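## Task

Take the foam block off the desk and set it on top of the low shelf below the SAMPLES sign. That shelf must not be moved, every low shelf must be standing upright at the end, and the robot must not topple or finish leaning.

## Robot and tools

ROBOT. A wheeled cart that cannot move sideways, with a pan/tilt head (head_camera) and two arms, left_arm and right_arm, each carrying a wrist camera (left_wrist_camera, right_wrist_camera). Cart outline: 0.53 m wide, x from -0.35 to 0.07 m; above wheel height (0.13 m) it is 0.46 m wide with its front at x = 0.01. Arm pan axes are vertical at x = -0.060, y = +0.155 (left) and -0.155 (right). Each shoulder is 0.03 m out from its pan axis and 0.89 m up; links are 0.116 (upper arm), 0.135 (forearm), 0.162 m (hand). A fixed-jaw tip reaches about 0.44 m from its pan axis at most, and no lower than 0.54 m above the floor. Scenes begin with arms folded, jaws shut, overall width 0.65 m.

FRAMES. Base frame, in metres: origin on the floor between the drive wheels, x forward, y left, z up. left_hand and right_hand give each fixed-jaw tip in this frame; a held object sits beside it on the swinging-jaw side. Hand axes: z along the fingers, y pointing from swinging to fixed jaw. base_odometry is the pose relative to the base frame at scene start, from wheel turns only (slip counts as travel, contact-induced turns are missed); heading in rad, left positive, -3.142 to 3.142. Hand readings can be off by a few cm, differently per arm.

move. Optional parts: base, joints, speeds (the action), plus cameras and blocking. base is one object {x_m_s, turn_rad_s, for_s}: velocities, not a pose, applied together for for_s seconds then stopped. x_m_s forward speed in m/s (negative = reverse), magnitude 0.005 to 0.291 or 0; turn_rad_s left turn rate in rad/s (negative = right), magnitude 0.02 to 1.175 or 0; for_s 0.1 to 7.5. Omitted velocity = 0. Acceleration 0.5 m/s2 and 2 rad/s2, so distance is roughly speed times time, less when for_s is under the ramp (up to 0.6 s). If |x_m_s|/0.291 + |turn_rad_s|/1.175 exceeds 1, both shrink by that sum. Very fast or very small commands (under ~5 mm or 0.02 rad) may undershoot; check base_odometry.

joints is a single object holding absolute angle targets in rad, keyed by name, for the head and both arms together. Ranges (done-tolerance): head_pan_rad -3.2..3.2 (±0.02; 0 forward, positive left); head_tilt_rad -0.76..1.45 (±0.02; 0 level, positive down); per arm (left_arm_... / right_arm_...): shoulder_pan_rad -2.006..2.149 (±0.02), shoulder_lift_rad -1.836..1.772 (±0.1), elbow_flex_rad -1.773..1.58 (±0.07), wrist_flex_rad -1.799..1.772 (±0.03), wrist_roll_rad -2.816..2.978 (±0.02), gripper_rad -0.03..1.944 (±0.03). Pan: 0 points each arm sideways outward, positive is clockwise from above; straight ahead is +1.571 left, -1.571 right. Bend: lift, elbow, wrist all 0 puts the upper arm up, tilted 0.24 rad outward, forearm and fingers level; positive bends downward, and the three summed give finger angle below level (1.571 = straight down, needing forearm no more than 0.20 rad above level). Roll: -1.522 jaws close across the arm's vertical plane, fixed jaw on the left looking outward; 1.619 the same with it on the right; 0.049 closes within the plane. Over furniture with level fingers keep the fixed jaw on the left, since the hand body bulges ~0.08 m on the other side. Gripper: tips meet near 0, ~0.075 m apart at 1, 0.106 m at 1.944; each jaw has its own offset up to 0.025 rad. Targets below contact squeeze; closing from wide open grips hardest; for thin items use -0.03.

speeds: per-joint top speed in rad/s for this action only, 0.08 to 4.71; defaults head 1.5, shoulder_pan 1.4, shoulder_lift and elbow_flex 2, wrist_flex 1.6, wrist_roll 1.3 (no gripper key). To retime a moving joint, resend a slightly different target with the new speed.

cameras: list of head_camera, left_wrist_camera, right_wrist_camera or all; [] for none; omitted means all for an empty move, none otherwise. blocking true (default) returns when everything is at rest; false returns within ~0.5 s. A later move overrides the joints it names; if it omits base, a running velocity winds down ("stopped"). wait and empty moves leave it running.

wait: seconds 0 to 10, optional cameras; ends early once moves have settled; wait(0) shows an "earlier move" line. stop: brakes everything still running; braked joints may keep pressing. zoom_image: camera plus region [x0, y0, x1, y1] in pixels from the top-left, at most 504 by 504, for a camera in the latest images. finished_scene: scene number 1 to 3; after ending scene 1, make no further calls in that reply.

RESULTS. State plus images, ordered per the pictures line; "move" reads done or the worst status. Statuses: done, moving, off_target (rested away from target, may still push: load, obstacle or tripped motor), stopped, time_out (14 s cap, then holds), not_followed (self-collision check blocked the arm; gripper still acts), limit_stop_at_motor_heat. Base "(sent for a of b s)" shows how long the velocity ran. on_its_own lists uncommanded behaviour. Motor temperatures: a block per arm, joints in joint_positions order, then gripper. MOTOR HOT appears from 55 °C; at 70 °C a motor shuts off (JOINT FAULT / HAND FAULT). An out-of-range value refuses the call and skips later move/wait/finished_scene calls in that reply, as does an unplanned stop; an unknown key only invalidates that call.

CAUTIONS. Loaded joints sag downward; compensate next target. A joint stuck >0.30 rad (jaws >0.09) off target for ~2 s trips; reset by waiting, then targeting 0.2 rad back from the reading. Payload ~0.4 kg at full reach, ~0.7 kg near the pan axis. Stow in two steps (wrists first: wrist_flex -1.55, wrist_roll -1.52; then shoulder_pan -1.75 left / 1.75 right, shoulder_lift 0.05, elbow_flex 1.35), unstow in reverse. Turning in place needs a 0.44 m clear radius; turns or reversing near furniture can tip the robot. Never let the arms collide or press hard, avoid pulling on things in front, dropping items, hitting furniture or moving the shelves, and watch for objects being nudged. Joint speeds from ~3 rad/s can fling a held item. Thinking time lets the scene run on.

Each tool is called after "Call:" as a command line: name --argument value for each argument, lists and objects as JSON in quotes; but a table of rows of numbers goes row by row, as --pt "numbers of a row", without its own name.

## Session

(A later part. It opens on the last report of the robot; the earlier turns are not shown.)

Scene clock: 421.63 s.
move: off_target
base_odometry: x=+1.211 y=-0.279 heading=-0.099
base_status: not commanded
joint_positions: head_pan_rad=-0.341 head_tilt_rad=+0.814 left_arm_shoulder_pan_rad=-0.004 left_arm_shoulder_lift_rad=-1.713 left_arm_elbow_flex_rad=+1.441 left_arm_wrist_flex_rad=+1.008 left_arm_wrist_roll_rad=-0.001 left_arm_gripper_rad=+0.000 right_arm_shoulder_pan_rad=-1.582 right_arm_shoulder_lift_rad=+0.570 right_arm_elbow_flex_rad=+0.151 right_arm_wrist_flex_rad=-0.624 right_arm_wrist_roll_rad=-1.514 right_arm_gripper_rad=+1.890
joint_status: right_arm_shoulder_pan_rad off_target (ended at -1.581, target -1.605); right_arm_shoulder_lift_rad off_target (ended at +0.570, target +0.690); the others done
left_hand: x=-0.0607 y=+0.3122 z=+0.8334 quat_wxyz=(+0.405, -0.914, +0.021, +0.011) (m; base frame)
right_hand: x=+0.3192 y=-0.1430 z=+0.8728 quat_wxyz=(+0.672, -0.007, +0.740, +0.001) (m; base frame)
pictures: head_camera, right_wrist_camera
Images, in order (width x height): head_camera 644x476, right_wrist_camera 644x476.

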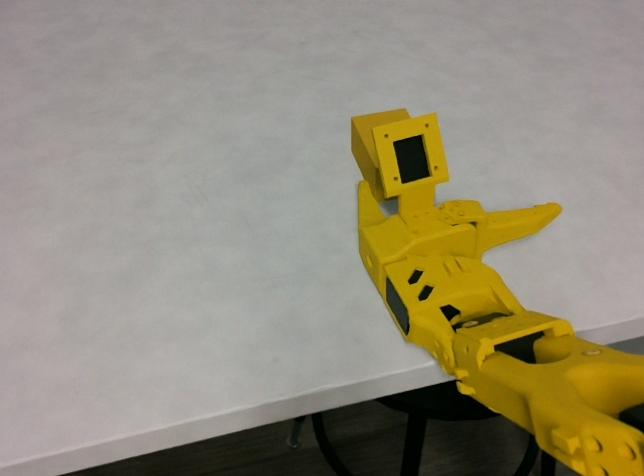

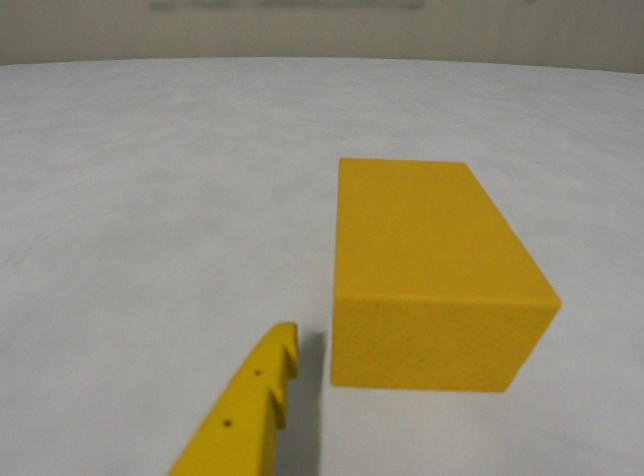

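Call:
move --joints '{"right_arm_shoulder_lift_rad": 0.43, "right_arm_elbow_flex_rad": 0.1, "right_arm_shoulder_pan_rad": -1.6}' --speeds '{"right_arm_shoulder_lift_rad": 0.4, "right_arm_elbow_flex_rad": 0.3}'

Call:
move --joints '{"right_arm_wrist_flex_rad": -0.3}' --speeds '{"right_arm_wrist_flex_rad": 0.4}' --cameras '["head_camera", "right_wrist_camera"]'

Scene clock: 492.83 s.
move: done
base_odometry: x=+1.211 y=-0.279 heading=-0.099
base_status: not commanded
joint_positions: head_pan_rad=-0.341 head_tilt_rad=+0.814 left_arm_shoulder_pan_rad=-0.006 left_arm_shoulder_lift_rad=-1.713 left_arm_elbow_flex_rad=+1.441 left_arm_wrist_flex_rad=+1.008 left_arm_wrist_roll_rad=-0.001 left_arm_gripper_rad=+0.000 right_arm_shoulder_pan_rad=-1.593 right_arm_shoulder_lift_rad=+0.498 right_arm_elbow_flex_rad=+0.123 right_arm_wrist_flex_rad=-0.617 right_arm_wrist_roll_rad=-1.514 right_arm_gripper_rad=+1.890
joint_status: all done
left_hand: x=-0.0609 y=+0.3122 z=+0.8334 quat_wxyz=(+0.405, -0.914, +0.020, +0.011) (m; base frame)
right_hand: x=+0.3218 y=-0.1389 z=+0.9043 quat_wxyz=(+0.706, -0.011, +0.709, +0.005) (m; base frame)
pictures: none

Scene clock: 494.17 s.
move: done
base_odometry: x=+1.211 y=-0.279 heading=-0.099
base_status: not commanded
joint_positions: head_pan_rad=-0.341 head_tilt_rad=+0.814 left_arm_shoulder_pan_rad=-0.006 left_arm_shoulder_lift_rad=-1.713 left_arm_elbow_flex_rad=+1.441 left_arm_wrist_flex_rad=+1.008 left_arm_wrist_roll_rad=-0.001 left_arm_gripper_rad=+0.000 right_arm_shoulder_pan_rad=-1.593 right_arm_shoulder_lift_rad=+0.481 right_arm_elbow_flex_rad=+0.123 right_arm_wrist_flex_rad=-0.307 right_arm_wrist_roll_rad=-1.526 right_arm_gripper_rad=+1.890
joint_status: all done
left_hand: x=-0.0609 y=+0.3122 z=+0.8334 quat_wxyz=(+0.405, -0.914, +0.020, +0.011) (m; base frame)
right_hand: x=+0.3145 y=-0.1391 z=+0.8613 quat_wxyz=(+0.595, -0.007, +0.804, +0.008) (m; base frame)
pictures: head_camera, right_wrist_camera
Images, in order (width x height): head_camera 644x476, right_wrist_camera 644x476.

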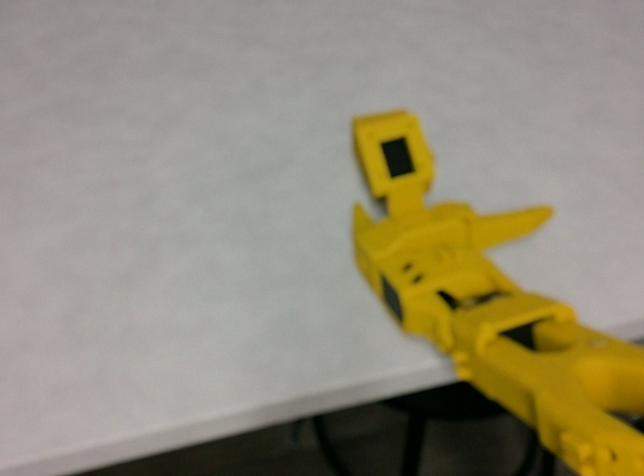

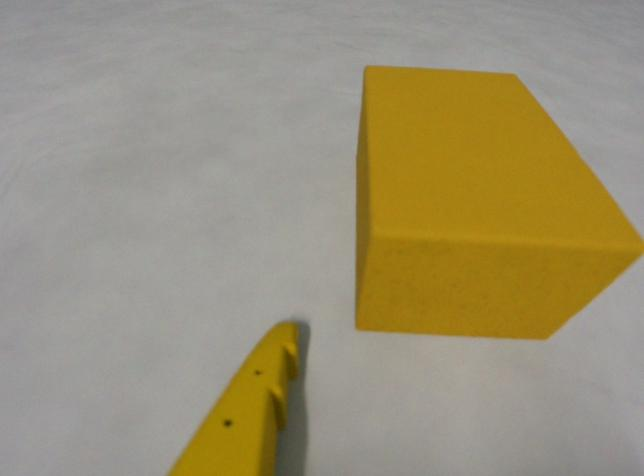

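Call:
move --joints '{"right_arm_shoulder_lift_rad": 0.385}' --speeds '{"right_arm_shoulder_lift_rad": 0.3}'

Call:
move --base '{"x_m_s": 0.05, "for_s": 0.9}' --cameras '["head_camera", "right_wrist_camera"]'

Scene clock: 509.43 s.
move: done
base_odometry: x=+1.211 y=-0.279 heading=-0.099
base_status: not commanded
joint_positions: head_pan_rad=-0.341 head_tilt_rad=+0.814 left_arm_shoulder_pan_rad=-0.006 left_arm_shoulder_lift_rad=-1.713 left_arm_elbow_flex_rad=+1.441 left_arm_wrist_flex_rad=+1.008 left_arm_wrist_roll_rad=-0.001 left_arm_gripper_rad=+0.000 right_arm_shoulder_pan_rad=-1.593 right_arm_shoulder_lift_rad=+0.453 right_arm_elbow_flex_rad=+0.123 right_arm_wrist_flex_rad=-0.302 right_arm_wrist_roll_rad=-1.526 right_arm_gripper_rad=+1.890
joint_status: all done
left_hand: x=-0.0609 y=+0.3122 z=+0.8334 quat_wxyz=(+0.405, -0.914, +0.020, +0.011) (m; base frame)
right_hand: x=+0.3150 y=-0.1390 z=+0.8701 quat_wxyz=(+0.604, -0.007, +0.797, +0.008) (m; base frame)
pictures: none

Scene clock: 511.20 s.
move: done
base_odometry: x=+1.256 y=-0.283 heading=-0.100
base_status: done (sent for 0.9 of 0.9 s)
joint_positions: head_pan_rad=-0.341 head_tilt_rad=+0.814 left_arm_shoulder_pan_rad=-0.004 left_arm_shoulder_lift_rad=-1.713 left_arm_elbow_flex_rad=+1.441 left_arm_wrist_flex_rad=+1.008 left_arm_wrist_roll_rad=-0.001 left_arm_gripper_rad=+0.000 right_arm_shoulder_pan_rad=-1.593 right_arm_shoulder_lift_rad=+0.452 right_arm_elbow_flex_rad=+0.123 right_arm_wrist_flex_rad=-0.302 right_arm_wrist_roll_rad=-1.526 right_arm_gripper_rad=+1.890
joint_status: not commanded
left_hand: x=-0.0607 y=+0.3122 z=+0.8334 quat_wxyz=(+0.405, -0.914, +0.021, +0.011) (m; base frame)
right_hand: x=+0.3151 y=-0.1390 z=+0.8706 quat_wxyz=(+0.604, -0.007, +0.797, +0.008) (m; base frame)
pictures: head_camera, right_wrist_camera
Images, in order (width x height): head_camera 644x476, right_wrist_camera 644x476.

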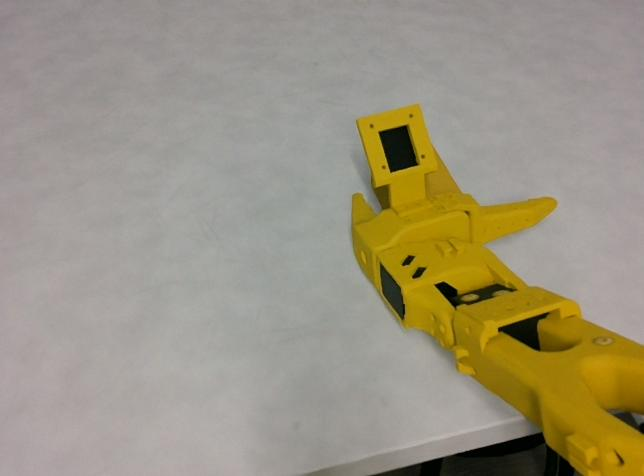

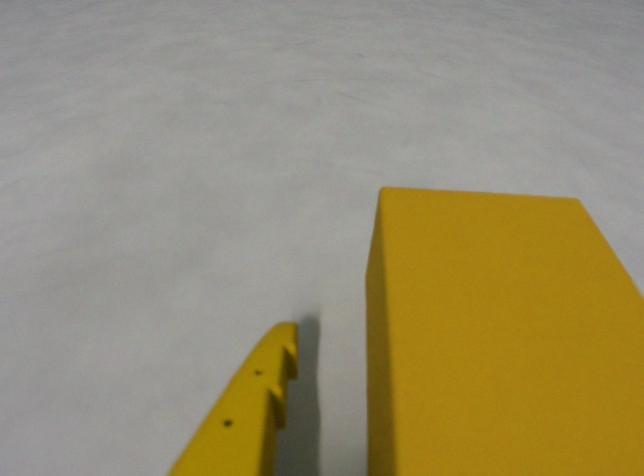

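Call:
move --joints '{"right_arm_shoulder_pan_rad": -1.565}' --speeds '{"right_arm_shoulder_pan_rad": 0.2}'

Call:
move --joints '{"right_arm_gripper_rad": 0.55}' --cameras '["head_camera", "right_wrist_camera"]'

Scene clock: 521.10 s.
move: done
base_odometry: x=+1.256 y=-0.283 heading=-0.100
base_status: not commanded
joint_positions: head_pan_rad=-0.341 head_tilt_rad=+0.814 left_arm_shoulder_pan_rad=-0.004 left_arm_shoulder_lift_rad=-1.713 left_arm_elbow_flex_rad=+1.441 left_arm_wrist_flex_rad=+1.008 left_arm_wrist_roll_rad=-0.001 left_arm_gripper_rad=+0.000 right_arm_shoulder_pan_rad=-1.573 right_arm_shoulder_lift_rad=+0.452 right_arm_elbow_flex_rad=+0.123 right_arm_wrist_flex_rad=-0.302 right_arm_wrist_roll_rad=-1.526 right_arm_gripper_rad=+1.890
joint_status: all done
left_hand: x=-0.0607 y=+0.3122 z=+0.8334 quat_wxyz=(+0.405, -0.914, +0.021, +0.011) (m; base frame)
right_hand: x=+0.3153 y=-0.1465 z=+0.8706 quat_wxyz=(+0.604, +0.001, +0.797, +0.002) (m; base frame)
pictures: none

Scene clock: 522.30 s.
move: off_target
base_odometry: x=+1.256 y=-0.283 heading=-0.100
base_status: not commanded
joint_positions: head_pan_rad=-0.341 head_tilt_rad=+0.814 left_arm_shoulder_pan_rad=-0.004 left_arm_shoulder_lift_rad=-1.713 left_arm_elbow_flex_rad=+1.441 left_arm_wrist_flex_rad=+1.008 left_arm_wrist_roll_rad=-0.001 left_arm_gripper_rad=+0.000 right_arm_shoulder_pan_rad=-1.571 right_arm_shoulder_lift_rad=+0.452 right_arm_elbow_flex_rad=+0.123 right_arm_wrist_flex_rad=-0.302 right_arm_wrist_roll_rad=-1.526 right_arm_gripper_rad=+0.644
joint_status: right_arm_gripper_rad off_target (ended at +0.644, target +0.550)
left_hand: x=-0.0607 y=+0.3122 z=+0.8334 quat_wxyz=(+0.405, -0.914, +0.021, +0.011) (m; base frame)
right_hand: x=+0.3153 y=-0.1471 z=+0.8706 quat_wxyz=(+0.604, +0.001, +0.797, +0.001) (m; base frame)
pictures: head_camera, right_wrist_camera
Images, in order (width x height): head_camera 644x476, right_wrist_camera 644x476.

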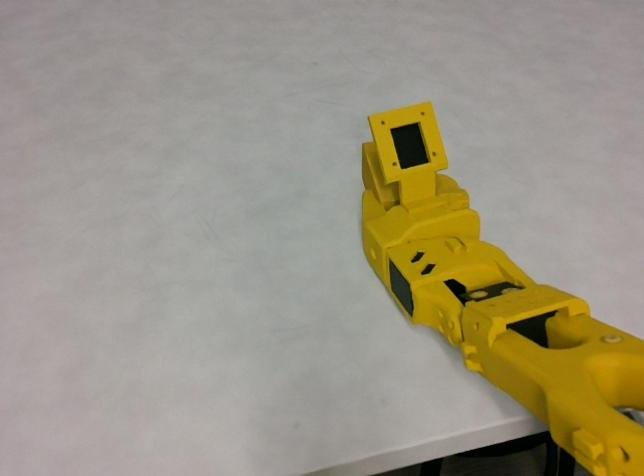

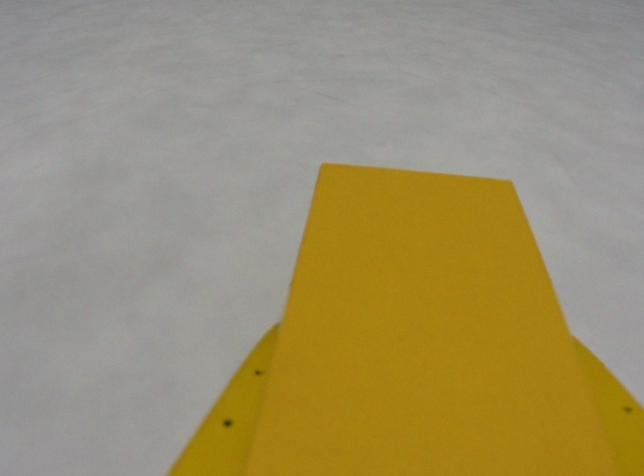

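Call:
move --joints '{"right_arm_shoulder_lift_rad": 0.1}' --speeds '{"right_arm_shoulder_lift_rad": 0.4}' --cameras '["head_camera", "right_wrist_camera"]'

Scene clock: 528.37 s.
move: done
base_odometry: x=+1.256 y=-0.283 heading=-0.100
base_status: not commanded
joint_positions: head_pan_rad=-0.341 head_tilt_rad=+0.814 left_arm_shoulder_pan_rad=-0.004 left_arm_shoulder_lift_rad=-1.713 left_arm_elbow_flex_rad=+1.441 left_arm_wrist_flex_rad=+1.008 left_arm_wrist_roll_rad=-0.001 left_arm_gripper_rad=+0.000 right_arm_shoulder_pan_rad=-1.571 right_arm_shoulder_lift_rad=+0.165 right_arm_elbow_flex_rad=+0.123 right_arm_wrist_flex_rad=-0.302 right_arm_wrist_roll_rad=-1.526 right_arm_gripper_rad=+0.644
joint_status: all done
left_hand: x=-0.0607 y=+0.3122 z=+0.8334 quat_wxyz=(+0.405, -0.914, +0.021, +0.011) (m; base frame)
right_hand: x=+0.3078 y=-0.1471 z=+0.9692 quat_wxyz=(+0.712, +0.001, +0.702, +0.002) (m; base frame)
pictures: head_camera, right_wrist_camera
Images, in order (width x height): head_camera 644x476, right_wrist_camera 644x476.

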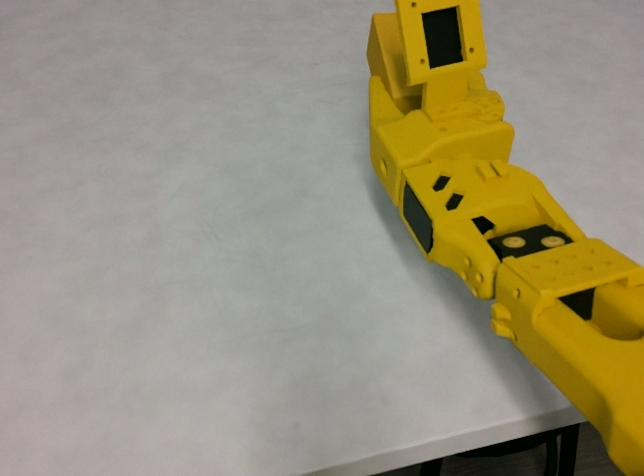

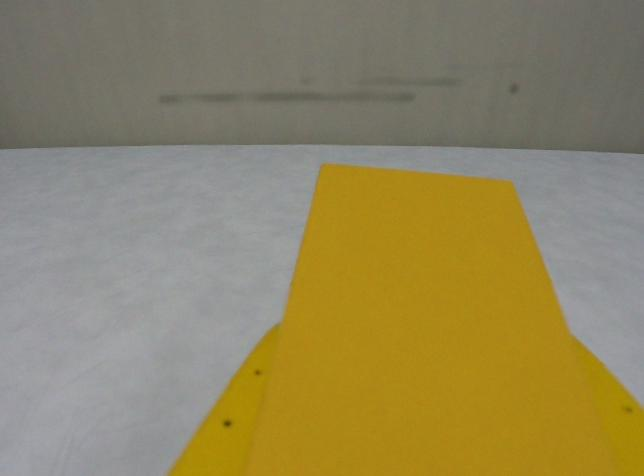

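Call:
move --base '{"x_m_s": -0.2, "turn_rad_s": -0.02, "for_s": 1.5}' --joints '{"right_arm_shoulder_lift_rad": -1.08, "right_arm_elbow_flex_rad": 0.98, "right_arm_wrist_flex_rad": 0.094, "head_pan_rad": 2.6, "head_tilt_rad": 0.5}' --speeds '{"right_arm_shoulder_lift_rad": 0.8, "right_arm_elbow_flex_rad": 0.56, "right_arm_wrist_flex_rad": 0.26}' --cameras '["head_camera", "right_wrist_camera"]'

Scene clock: 561.47 s.
move: done
base_odometry: x=+0.957 y=-0.247 heading=-0.133
base_status: done (sent for 1.5 of 1.5 s)
joint_positions: head_pan_rad=+2.589 head_tilt_rad=+0.513 left_arm_shoulder_pan_rad=+0.000 left_arm_shoulder_lift_rad=-1.713 left_arm_elbow_flex_rad=+1.441 left_arm_wrist_flex_rad=+1.008 left_arm_wrist_roll_rad=-0.001 left_arm_gripper_rad=+0.000 right_arm_shoulder_pan_rad=-1.571 right_arm_shoulder_lift_rad=-1.056 right_arm_elbow_flex_rad=+0.984 right_arm_wrist_flex_rad=+0.092 right_arm_wrist_roll_rad=-1.526 right_arm_gripper_rad=+0.644
joint_status: all done
left_hand: x=-0.0600 y=+0.3122 z=+0.8334 quat_wxyz=(+0.405, -0.914, +0.023, +0.010) (m; base frame)
right_hand: x=+0.1809 y=-0.1472 z=+0.9854 quat_wxyz=(+0.700, +0.001, +0.714, +0.002) (m; base frame)
pictures: head_camera, right_wrist_camera
Images, in order (width x height): head_camera 644x476, right_wrist_camera 644x476.

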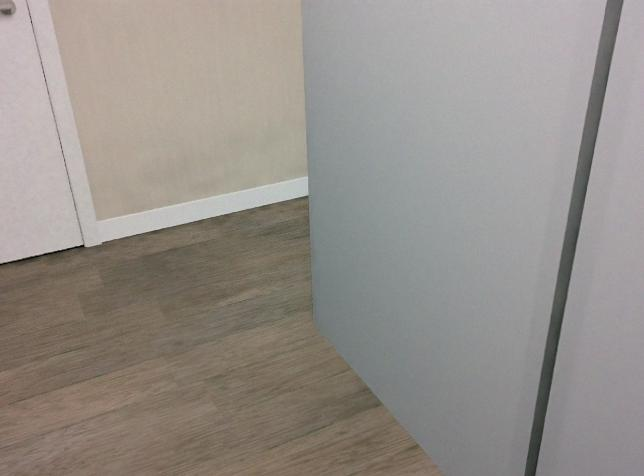

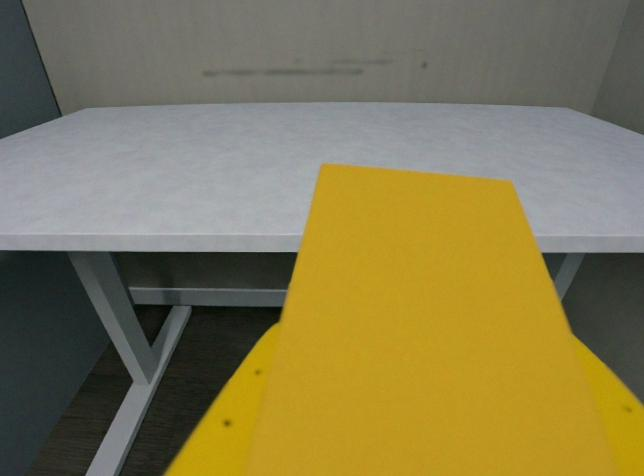

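Call:
move --base '{"x_m_s": -0.25, "for_s": 6.7}' --joints '{"head_pan_rad": 2.0, "head_tilt_rad": 0.5}' --cameras '["head_camera"]'

Call:
move --joints '{"head_pan_rad": 2.8, "head_tilt_rad": 0.5}' --cameras '["head_camera"]'

Call:
move --joints '{"head_pan_rad": 1.5, "head_tilt_rad": 0.5}' --cameras '["head_camera"]'

Scene clock: 586.27 s.
move: done
base_odometry: x=-0.704 y=-0.034 heading=-0.127
base_status: done (sent for 6.7 of 6.7 s)
joint_positions: head_pan_rad=+2.009 head_tilt_rad=+0.513 left_arm_shoulder_pan_rad=-0.004 left_arm_shoulder_lift_rad=-1.713 left_arm_elbow_flex_rad=+1.441 left_arm_wrist_flex_rad=+1.008 left_arm_wrist_roll_rad=-0.001 left_arm_gripper_rad=+0.000 right_arm_shoulder_pan_rad=-1.571 right_arm_shoulder_lift_rad=-1.056 right_arm_elbow_flex_rad=+0.984 right_arm_wrist_flex_rad=+0.092 right_arm_wrist_roll_rad=-1.526 right_arm_gripper_rad=+0.644
joint_status: all done
left_hand: x=-0.0607 y=+0.3122 z=+0.8334 quat_wxyz=(+0.405, -0.914, +0.021, +0.011) (m; base frame)
right_hand: x=+0.1809 y=-0.1472 z=+0.9854 quat_wxyz=(+0.700, +0.001, +0.714, +0.002) (m; base frame)
pictures: head_camera
Images, in order (width x height): head_camera 644x476.

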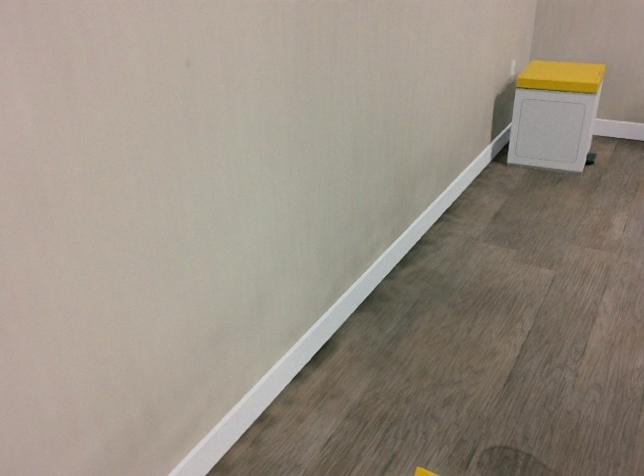

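Scene clock: 587.60 s.
move: done
base_odometry: x=-0.704 y=-0.034 heading=-0.127
base_status: not commanded
joint_positions: head_pan_rad=+2.789 head_tilt_rad=+0.513 left_arm_shoulder_pan_rad=-0.004 left_arm_shoulder_lift_rad=-1.713 left_arm_elbow_flex_rad=+1.441 left_arm_wrist_flex_rad=+1.008 left_arm_wrist_roll_rad=-0.001 left_arm_gripper_rad=+0.000 right_arm_shoulder_pan_rad=-1.571 right_arm_shoulder_lift_rad=-1.056 right_arm_elbow_flex_rad=+0.984 right_arm_wrist_flex_rad=+0.092 right_arm_wrist_roll_rad=-1.526 right_arm_gripper_rad=+0.644
joint_status: all done
left_hand: x=-0.0607 y=+0.3122 z=+0.8334 quat_wxyz=(+0.405, -0.914, +0.021, +0.011) (m; base frame)
right_hand: x=+0.1809 y=-0.1472 z=+0.9854 quat_wxyz=(+0.700, +0.001, +0.714, +0.002) (m; base frame)
pictures: head_camera
Images, in order (width x height): head_camera 644x476.

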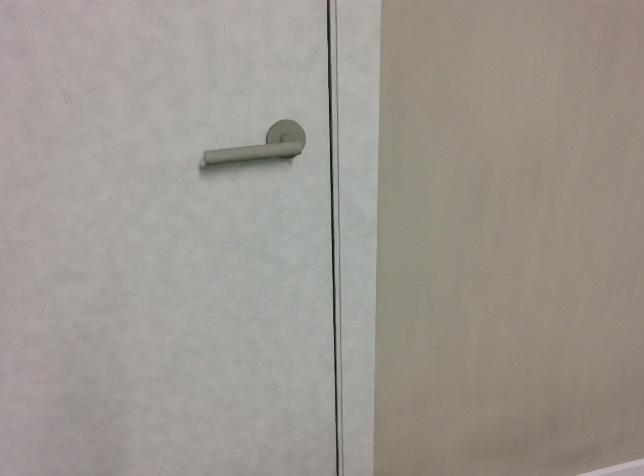

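Scene clock: 589.27 s.
move: done
base_odometry: x=-0.704 y=-0.034 heading=-0.127
base_status: not commanded
joint_positions: head_pan_rad=+1.509 head_tilt_rad=+0.513 left_arm_shoulder_pan_rad=-0.004 left_arm_shoulder_lift_rad=-1.713 left_arm_elbow_flex_rad=+1.441 left_arm_wrist_flex_rad=+1.008 left_arm_wrist_roll_rad=-0.001 left_arm_gripper_rad=+0.000 right_arm_shoulder_pan_rad=-1.571 right_arm_shoulder_lift_rad=-1.056 right_arm_elbow_flex_rad=+0.984 right_arm_wrist_flex_rad=+0.092 right_arm_wrist_roll_rad=-1.526 right_arm_gripper_rad=+0.644
joint_status: all done
left_hand: x=-0.0607 y=+0.3122 z=+0.8334 quat_wxyz=(+0.405, -0.914, +0.021, +0.011) (m; base frame)
right_hand: x=+0.1809 y=-0.1472 z=+0.9854 quat_wxyz=(+0.700, +0.001, +0.714, +0.002) (m; base frame)
pictures: head_camera
Images, in order (width x height): head_camera 644x476.

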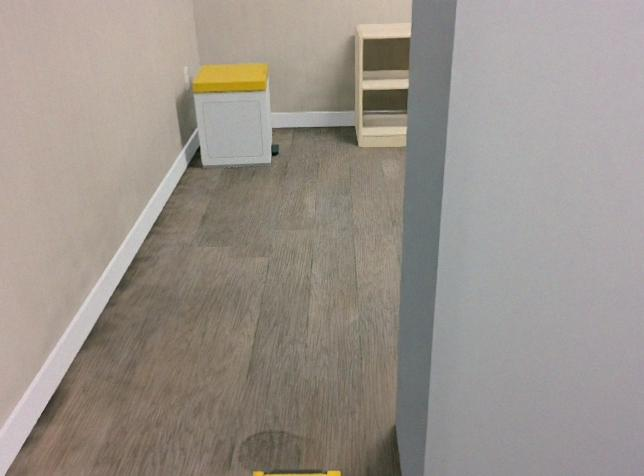

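Call:
move --base '{"x_m_s": -0.15, "for_s": 1.13}'

Call:
move --base '{"turn_rad_s": 0.6, "for_s": 2.76}' --joints '{"head_pan_rad": 0.0, "head_tilt_rad": 0.5}' --cameras '["head_camera"]'

Scene clock: 621.07 s.
Motor temperatures (°C): left_arm=[31 31 30 31 32 28] | right_arm=[30 29 27 27 30 28]
move: done
base_odometry: x=-0.873 y=-0.012 heading=-0.131
base_status: done (sent for 1.13 of 1.13 s)
joint_positions: head_pan_rad=+1.509 head_tilt_rad=+0.513 left_arm_shoulder_pan_rad=+0.000 left_arm_shoulder_lift_rad=-1.713 left_arm_elbow_flex_rad=+1.441 left_arm_wrist_flex_rad=+1.008 left_arm_wrist_roll_rad=-0.001 left_arm_gripper_rad=+0.000 right_arm_shoulder_pan_rad=-1.571 right_arm_shoulder_lift_rad=-1.056 right_arm_elbow_flex_rad=+0.984 right_arm_wrist_flex_rad=+0.092 right_arm_wrist_roll_rad=-1.526 right_arm_gripper_rad=+0.644
joint_status: not commanded
left_hand: x=-0.0600 y=+0.3122 z=+0.8334 quat_wxyz=(+0.405, -0.914, +0.023, +0.010) (m; base frame)
right_hand: x=+0.1809 y=-0.1472 z=+0.9854 quat_wxyz=(+0.700, +0.001, +0.714, +0.002) (m; base frame)
pictures: none

Scene clock: 624.50 s.
move: done
base_odometry: x=-0.873 y=-0.012 heading=+1.529
base_status: done (sent for 2.77 of 2.77 s)
joint_positions: head_pan_rad=+0.009 head_tilt_rad=+0.513 left_arm_shoulder_pan_rad=-0.006 left_arm_shoulder_lift_rad=-1.713 left_arm_elbow_flex_rad=+1.441 left_arm_wrist_flex_rad=+1.008 left_arm_wrist_roll_rad=-0.001 left_arm_gripper_rad=+0.000 right_arm_shoulder_pan_rad=-1.574 right_arm_shoulder_lift_rad=-1.056 right_arm_elbow_flex_rad=+0.984 right_arm_wrist_flex_rad=+0.092 right_arm_wrist_roll_rad=-1.526 right_arm_gripper_rad=+0.644
joint_status: all done
left_hand: x=-0.0609 y=+0.3122 z=+0.8334 quat_wxyz=(+0.405, -0.914, +0.020, +0.011) (m; base frame)
right_hand: x=+0.1808 y=-0.1464 z=+0.9854 quat_wxyz=(+0.700, +0.000, +0.714, +0.003) (m; base frame)
pictures: head_camera
Images, in order (width x height): head_camera 644x476.

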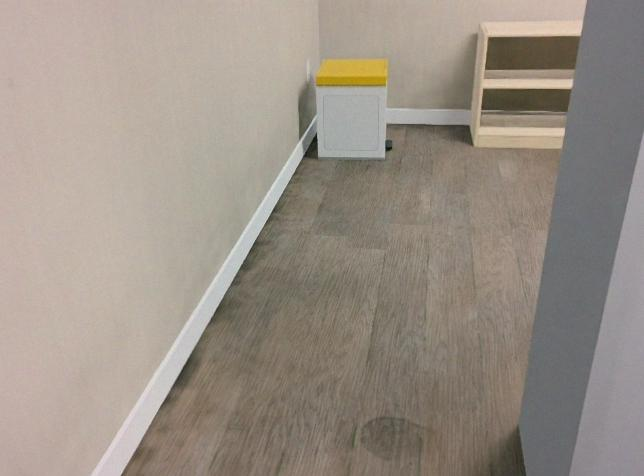

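Call:
move --base '{"turn_rad_s": 0.3, "for_s": 0.5}'

Call:
move --base '{"x_m_s": 0.2, "for_s": 2.8}'

Call:
move --base '{"turn_rad_s": -0.5, "for_s": 0.68}' --cameras '["head_camera"]'

Scene clock: 651.60 s.
move: done
base_odometry: x=-0.873 y=-0.012 heading=+1.681
base_status: done (sent for 0.5 of 0.5 s)
joint_positions: head_pan_rad=+0.009 head_tilt_rad=+0.513 left_arm_shoulder_pan_rad=-0.001 left_arm_shoulder_lift_rad=-1.713 left_arm_elbow_flex_rad=+1.441 left_arm_wrist_flex_rad=+1.008 left_arm_wrist_roll_rad=-0.001 left_arm_gripper_rad=+0.000 right_arm_shoulder_pan_rad=-1.574 right_arm_shoulder_lift_rad=-1.056 right_arm_elbow_flex_rad=+0.984 right_arm_wrist_flex_rad=+0.092 right_arm_wrist_roll_rad=-1.526 right_arm_gripper_rad=+0.644
joint_status: not commanded
left_hand: x=-0.0602 y=+0.3122 z=+0.8334 quat_wxyz=(+0.405, -0.914, +0.022, +0.010) (m; base frame)
right_hand: x=+0.1808 y=-0.1464 z=+0.9854 quat_wxyz=(+0.700, +0.000, +0.714, +0.003) (m; base frame)
pictures: none

Scene clock: 655.47 s.
move: done
base_odometry: x=-0.935 y=+0.546 heading=+1.680
base_status: done (sent for 2.8 of 2.8 s)
joint_positions: head_pan_rad=+0.009 head_tilt_rad=+0.512 left_arm_shoulder_pan_rad=-0.003 left_arm_shoulder_lift_rad=-1.713 left_arm_elbow_flex_rad=+1.441 left_arm_wrist_flex_rad=+1.008 left_arm_wrist_roll_rad=-0.001 left_arm_gripper_rad=+0.000 right_arm_shoulder_pan_rad=-1.573 right_arm_shoulder_lift_rad=-1.058 right_arm_elbow_flex_rad=+0.984 right_arm_wrist_flex_rad=+0.092 right_arm_wrist_roll_rad=-1.526 right_arm_gripper_rad=+0.644
joint_status: not commanded
left_hand: x=-0.0604 y=+0.3122 z=+0.8334 quat_wxyz=(+0.405, -0.914, +0.021, +0.011) (m; base frame)
right_hand: x=+0.1807 y=-0.1468 z=+0.9857 quat_wxyz=(+0.701, +0.001, +0.713, +0.002) (m; base frame)
pictures: none

Scene clock: 656.87 s.
move: done
base_odometry: x=-0.935 y=+0.545 heading=+1.347
base_status: done (sent for 0.67 of 0.67 s)
joint_positions: head_pan_rad=+0.009 head_tilt_rad=+0.512 left_arm_shoulder_pan_rad=+0.000 left_arm_shoulder_lift_rad=-1.713 left_arm_elbow_flex_rad=+1.441 left_arm_wrist_flex_rad=+1.008 left_arm_wrist_roll_rad=-0.001 left_arm_gripper_rad=+0.000 right_arm_shoulder_pan_rad=-1.568 right_arm_shoulder_lift_rad=-1.058 right_arm_elbow_flex_rad=+0.984 right_arm_wrist_flex_rad=+0.092 right_arm_wrist_roll_rad=-1.526 right_arm_gripper_rad=+0.644
joint_status: not commanded
left_hand: x=-0.0600 y=+0.3122 z=+0.8334 quat_wxyz=(+0.405, -0.914, +0.023, +0.010) (m; base frame)
right_hand: x=+0.1808 y=-0.1479 z=+0.9857 quat_wxyz=(+0.701, +0.002, +0.713, +0.001) (m; base frame)
pictures: head_camera
Images, in order (width x height): head_camera 644x476.

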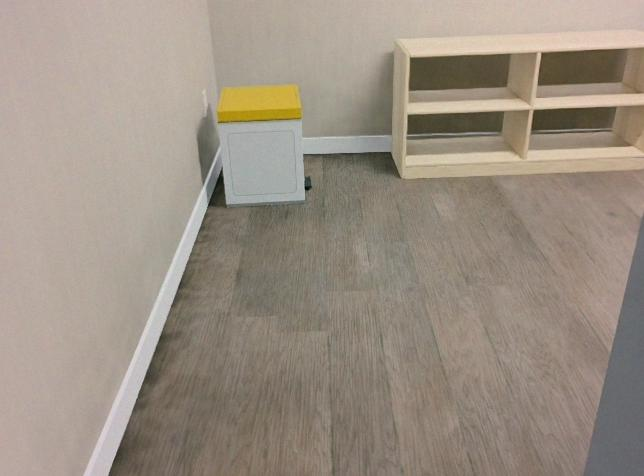

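Call:
move --base '{"x_m_s": 0.2, "for_s": 5.2}' --joints '{"head_pan_rad": -0.4, "head_tilt_rad": -0.2}' --cameras '["head_camera"]'

Call:
move --joints '{"head_pan_rad": -0.4, "head_tilt_rad": 0.5}' --cameras '["head_camera"]'

Call:
move --joints '{"head_pan_rad": -1.2, "head_tilt_rad": 0.3}' --cameras '["head_camera"]'

Scene clock: 687.40 s.
move: done
base_odometry: x=-0.703 y=+1.559 heading=+1.347
base_status: done (sent for 5.2 of 5.2 s)
joint_positions: head_pan_rad=-0.391 head_tilt_rad=-0.190 left_arm_shoulder_pan_rad=-0.004 left_arm_shoulder_lift_rad=-1.713 left_arm_elbow_flex_rad=+1.441 left_arm_wrist_flex_rad=+1.008 left_arm_wrist_roll_rad=-0.001 left_arm_gripper_rad=+0.000 right_arm_shoulder_pan_rad=-1.568 right_arm_shoulder_lift_rad=-1.058 right_arm_elbow_flex_rad=+0.984 right_arm_wrist_flex_rad=+0.092 right_arm_wrist_roll_rad=-1.526 right_arm_gripper_rad=+0.644
joint_status: all done
left_hand: x=-0.0607 y=+0.3122 z=+0.8334 quat_wxyz=(+0.405, -0.914, +0.021, +0.011) (m; base frame)
right_hand: x=+0.1808 y=-0.1479 z=+0.9857 quat_wxyz=(+0.701, +0.002, +0.713, +0.001) (m; base frame)
pictures: head_camera
Images, in order (width x height): head_camera 644x476.

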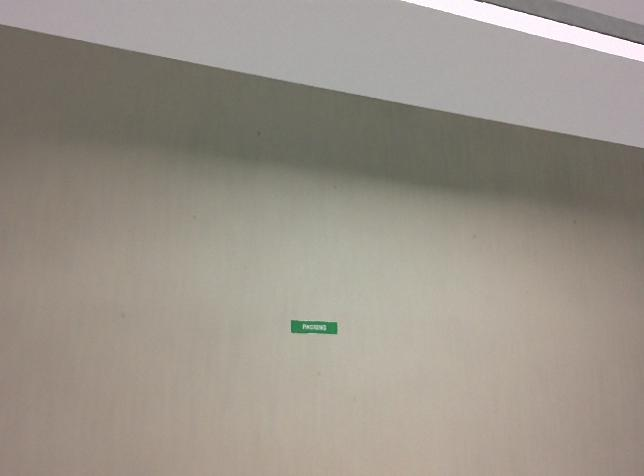

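Scene clock: 688.67 s.
move: done
base_odometry: x=-0.703 y=+1.559 heading=+1.347
base_status: not commanded
joint_positions: head_pan_rad=-0.391 head_tilt_rad=+0.493 left_arm_shoulder_pan_rad=-0.004 left_arm_shoulder_lift_rad=-1.713 left_arm_elbow_flex_rad=+1.441 left_arm_wrist_flex_rad=+1.008 left_arm_wrist_roll_rad=-0.001 left_arm_gripper_rad=+0.000 right_arm_shoulder_pan_rad=-1.568 right_arm_shoulder_lift_rad=-1.058 right_arm_elbow_flex_rad=+0.984 right_arm_wrist_flex_rad=+0.092 right_arm_wrist_roll_rad=-1.526 right_arm_gripper_rad=+0.644
joint_status: all done
left_hand: x=-0.0607 y=+0.3122 z=+0.8334 quat_wxyz=(+0.405, -0.914, +0.021, +0.011) (m; base frame)
right_hand: x=+0.1808 y=-0.1479 z=+0.9857 quat_wxyz=(+0.701, +0.002, +0.713, +0.001) (m; base frame)
pictures: head_camera
Images, in order (width x height): head_camera 644x476.

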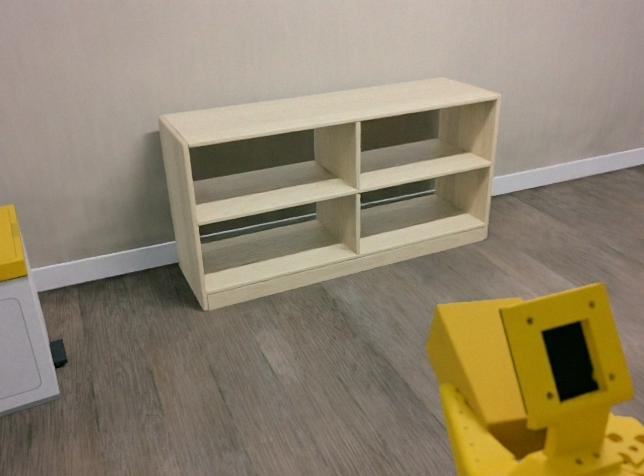

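Scene clock: 690.00 s.
move: done
base_odometry: x=-0.703 y=+1.559 heading=+1.347
base_status: not commanded
joint_positions: head_pan_rad=-1.190 head_tilt_rad=+0.313 left_arm_shoulder_pan_rad=-0.004 left_arm_shoulder_lift_rad=-1.713 left_arm_elbow_flex_rad=+1.441 left_arm_wrist_flex_rad=+1.008 left_arm_wrist_roll_rad=-0.001 left_arm_gripper_rad=+0.000 right_arm_shoulder_pan_rad=-1.568 right_arm_shoulder_lift_rad=-1.058 right_arm_elbow_flex_rad=+0.984 right_arm_wrist_flex_rad=+0.092 right_arm_wrist_roll_rad=-1.526 right_arm_gripper_rad=+0.644
joint_status: all done
left_hand: x=-0.0607 y=+0.3122 z=+0.8334 quat_wxyz=(+0.405, -0.914, +0.021, +0.011) (m; base frame)
right_hand: x=+0.1808 y=-0.1479 z=+0.9857 quat_wxyz=(+0.701, +0.002, +0.713, +0.001) (m; base frame)
pictures: head_camera
Images, in order (width x height): head_camera 644x476.

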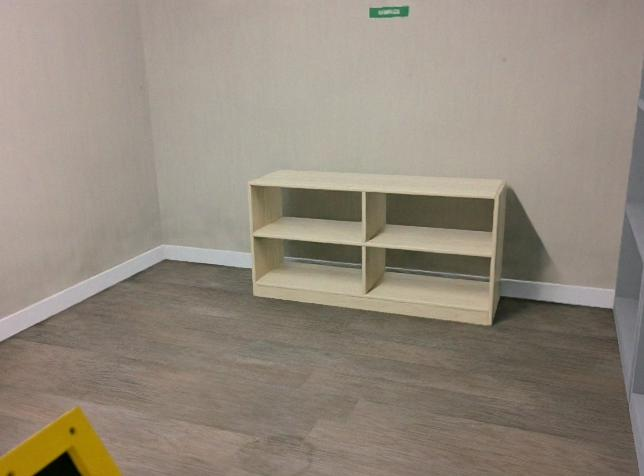

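Call:
zoom_image --camera "head_camera" --region '[340, 0, 440, 40]'

Scaled by 5.040.

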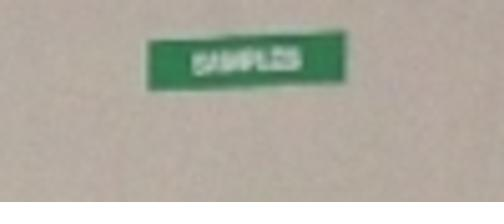

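Call:
move --base '{"turn_rad_s": -0.7, "for_s": 1.7}' --joints '{"head_pan_rad": -0.2, "head_tilt_rad": 0.4}'

Call:
move --base '{"x_m_s": 0.25, "for_s": 6.8}' --cameras '["head_camera"]'

Call:
move --base '{"turn_rad_s": -0.4, "for_s": 0.9}' --joints '{"head_pan_rad": 0.0, "head_tilt_rad": 0.5}' --cameras '["head_camera"]'

Scene clock: 720.63 s.
move: done
base_odometry: x=-0.703 y=+1.559 heading=+0.158
base_status: done (sent for 1.7 of 1.7 s)
joint_positions: head_pan_rad=-0.210 head_tilt_rad=+0.393 left_arm_shoulder_pan_rad=+0.003 left_arm_shoulder_lift_rad=-1.713 left_arm_elbow_flex_rad=+1.441 left_arm_wrist_flex_rad=+1.008 left_arm_wrist_roll_rad=-0.001 left_arm_gripper_rad=+0.000 right_arm_shoulder_pan_rad=-1.567 right_arm_shoulder_lift_rad=-1.058 right_arm_elbow_flex_rad=+0.984 right_arm_wrist_flex_rad=+0.092 right_arm_wrist_roll_rad=-1.526 right_arm_gripper_rad=+0.644
joint_status: all done
left_hand: x=-0.0595 y=+0.3122 z=+0.8334 quat_wxyz=(+0.405, -0.914, +0.024, +0.009) (m; base frame)
right_hand: x=+0.1808 y=-0.1483 z=+0.9857 quat_wxyz=(+0.701, +0.003, +0.713, +0.000) (m; base frame)
pictures: none

Scene clock: 728.67 s.
move: done
base_odometry: x=+0.977 y=+1.824 heading=+0.159
base_status: done (sent for 6.8 of 6.8 s)
joint_positions: head_pan_rad=-0.210 head_tilt_rad=+0.393 left_arm_shoulder_pan_rad=-0.004 left_arm_shoulder_lift_rad=-1.713 left_arm_elbow_flex_rad=+1.441 left_arm_wrist_flex_rad=+1.008 left_arm_wrist_roll_rad=-0.001 left_arm_gripper_rad=+0.000 right_arm_shoulder_pan_rad=-1.567 right_arm_shoulder_lift_rad=-1.058 right_arm_elbow_flex_rad=+0.984 right_arm_wrist_flex_rad=+0.092 right_arm_wrist_roll_rad=-1.526 right_arm_gripper_rad=+0.644
joint_status: not commanded
left_hand: x=-0.0607 y=+0.3122 z=+0.8334 quat_wxyz=(+0.405, -0.914, +0.021, +0.011) (m; base frame)
right_hand: x=+0.1808 y=-0.1483 z=+0.9857 quat_wxyz=(+0.701, +0.003, +0.713, +0.000) (m; base frame)
pictures: head_camera
Images, in order (width x height): head_camera 644x476.

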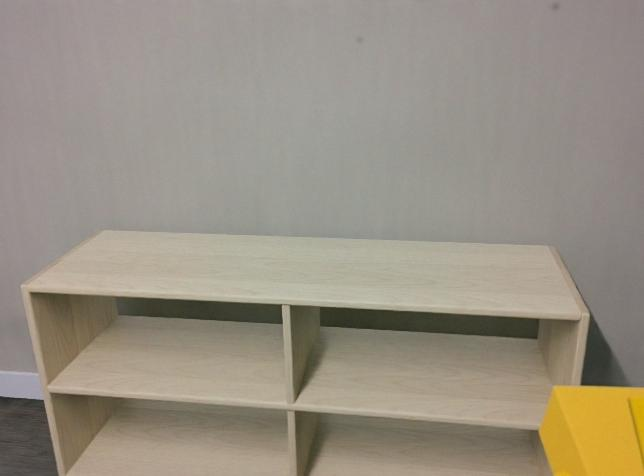

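Scene clock: 730.23 s.
move: done
base_odometry: x=+0.976 y=+1.824 heading=-0.204
base_status: done (sent for 0.9 of 0.9 s)
joint_positions: head_pan_rad=-0.011 head_tilt_rad=+0.493 left_arm_shoulder_pan_rad=-0.006 left_arm_shoulder_lift_rad=-1.713 left_arm_elbow_flex_rad=+1.441 left_arm_wrist_flex_rad=+1.008 left_arm_wrist_roll_rad=-0.001 left_arm_gripper_rad=+0.000 right_arm_shoulder_pan_rad=-1.568 right_arm_shoulder_lift_rad=-1.058 right_arm_elbow_flex_rad=+0.984 right_arm_wrist_flex_rad=+0.092 right_arm_wrist_roll_rad=-1.526 right_arm_gripper_rad=+0.644
joint_status: all done
left_hand: x=-0.0609 y=+0.3122 z=+0.8334 quat_wxyz=(+0.405, -0.914, +0.020, +0.011) (m; base frame)
right_hand: x=+0.1808 y=-0.1479 z=+0.9857 quat_wxyz=(+0.701, +0.002, +0.713, +0.001) (m; base frame)
pictures: head_camera
Images, in order (width x height): head_camera 644x476.

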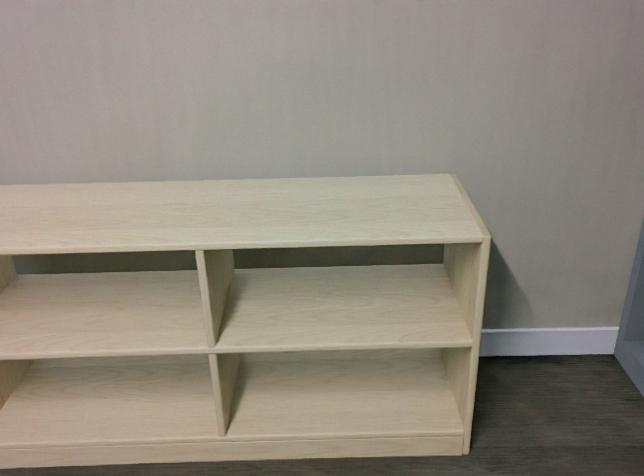

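Call:
move --base '{"x_m_s": 0.2, "turn_rad_s": 0.02, "for_s": 3.75}' --joints '{"head_pan_rad": -0.3, "head_tilt_rad": 0.9}' --cameras '["head_camera", "right_wrist_camera"]'

Scene clock: 761.93 s.
move: done
base_odometry: x=+1.720 y=+1.703 heading=-0.127
base_status: done (sent for 3.77 of 3.77 s)
joint_positions: head_pan_rad=-0.292 head_tilt_rad=+0.894 left_arm_shoulder_pan_rad=-0.004 left_arm_shoulder_lift_rad=-1.713 left_arm_elbow_flex_rad=+1.441 left_arm_wrist_flex_rad=+1.008 left_arm_wrist_roll_rad=-0.001 left_arm_gripper_rad=+0.000 right_arm_shoulder_pan_rad=-1.568 right_arm_shoulder_lift_rad=-1.058 right_arm_elbow_flex_rad=+0.984 right_arm_wrist_flex_rad=+0.092 right_arm_wrist_roll_rad=-1.526 right_arm_gripper_rad=+0.644
joint_status: all done
left_hand: x=-0.0607 y=+0.3122 z=+0.8334 quat_wxyz=(+0.405, -0.914, +0.021, +0.011) (m; base frame)
right_hand: x=+0.1808 y=-0.1479 z=+0.9857 quat_wxyz=(+0.701, +0.002, +0.713, +0.001) (m; base frame)
pictures: head_camera, right_wrist_camera
Images, in order (width x height): head_camera 644x476, right_wrist_camera 644x476.

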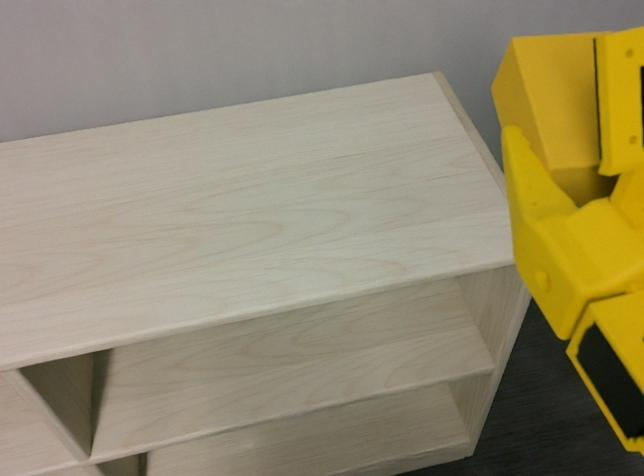

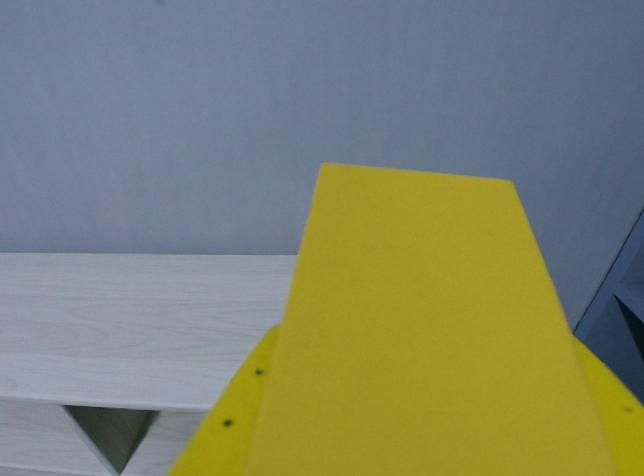

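Call:
move --base '{"x_m_s": 0.15, "for_s": 1.47}' --joints '{"head_pan_rad": 0.0, "head_tilt_rad": 1.2}' --cameras '["head_camera", "right_wrist_camera"]'

Scene clock: 800.03 s.
move: done
base_odometry: x=+1.938 y=+1.675 heading=-0.130
base_status: done (sent for 1.47 of 1.47 s)
joint_positions: head_pan_rad=-0.011 head_tilt_rad=+1.194 left_arm_shoulder_pan_rad=-0.004 left_arm_shoulder_lift_rad=-1.713 left_arm_elbow_flex_rad=+1.441 left_arm_wrist_flex_rad=+1.008 left_arm_wrist_roll_rad=-0.001 left_arm_gripper_rad=+0.000 right_arm_shoulder_pan_rad=-1.568 right_arm_shoulder_lift_rad=-1.058 right_arm_elbow_flex_rad=+0.984 right_arm_wrist_flex_rad=+0.092 right_arm_wrist_roll_rad=-1.526 right_arm_gripper_rad=+0.644
joint_status: all done
left_hand: x=-0.0607 y=+0.3122 z=+0.8334 quat_wxyz=(+0.405, -0.914, +0.021, +0.011) (m; base frame)
right_hand: x=+0.1808 y=-0.1479 z=+0.9857 quat_wxyz=(+0.701, +0.002, +0.713, +0.001) (m; base frame)
pictures: head_camera, right_wrist_camera
Images, in order (width x height): head_camera 644x476, right_wrist_camera 644x476.

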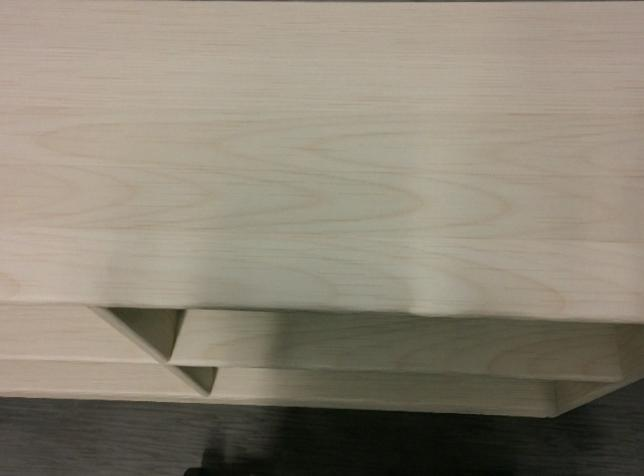

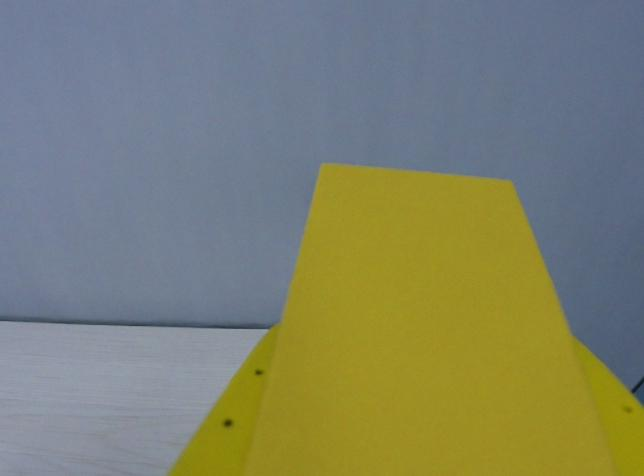

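Call:
move --base '{"x_m_s": 0.05, "turn_rad_s": -0.02, "for_s": 1.0}' --joints '{"right_arm_shoulder_lift_rad": 0.977, "right_arm_elbow_flex_rad": 0.172, "right_arm_wrist_flex_rad": -0.25, "head_pan_rad": -0.5, "head_tilt_rad": 0.9}' --speeds '{"right_arm_shoulder_lift_rad": 0.8, "right_arm_elbow_flex_rad": 0.32, "right_arm_wrist_flex_rad": 0.15}' --cameras '["head_camera", "right_wrist_camera"]'

Scene clock: 838.67 s.
move: done
base_odometry: x=+1.988 y=+1.668 heading=-0.145
base_status: done (sent for 1 of 1 s)
joint_positions: head_pan_rad=-0.491 head_tilt_rad=+0.914 left_arm_shoulder_pan_rad=-0.003 left_arm_shoulder_lift_rad=-1.713 left_arm_elbow_flex_rad=+1.441 left_arm_wrist_flex_rad=+1.008 left_arm_wrist_roll_rad=-0.001 left_arm_gripper_rad=+0.000 right_arm_shoulder_pan_rad=-1.570 right_arm_shoulder_lift_rad=+0.989 right_arm_elbow_flex_rad=+0.203 right_arm_wrist_flex_rad=-0.236 right_arm_wrist_roll_rad=-1.526 right_arm_gripper_rad=+0.644
joint_status: all done
left_hand: x=-0.0604 y=+0.3122 z=+0.8334 quat_wxyz=(+0.405, -0.914, +0.021, +0.011) (m; base frame)
right_hand: x=+0.2271 y=-0.1476 z=+0.6779 quat_wxyz=(+0.303, +0.002, +0.953, +0.000) (m; base frame)
pictures: head_camera, right_wrist_camera
Images, in order (width x height): head_camera 644x476, right_wrist_camera 644x476.

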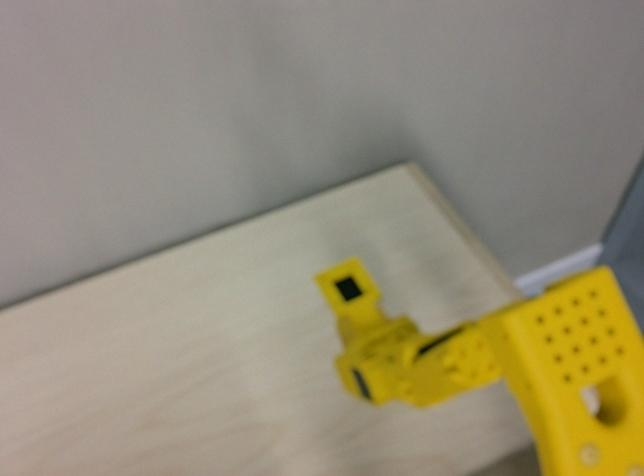

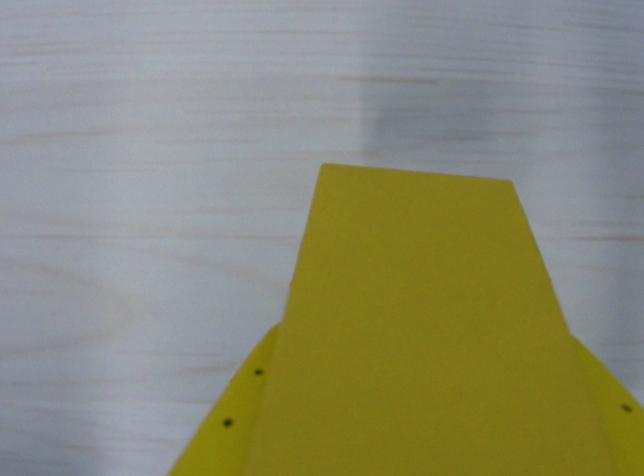

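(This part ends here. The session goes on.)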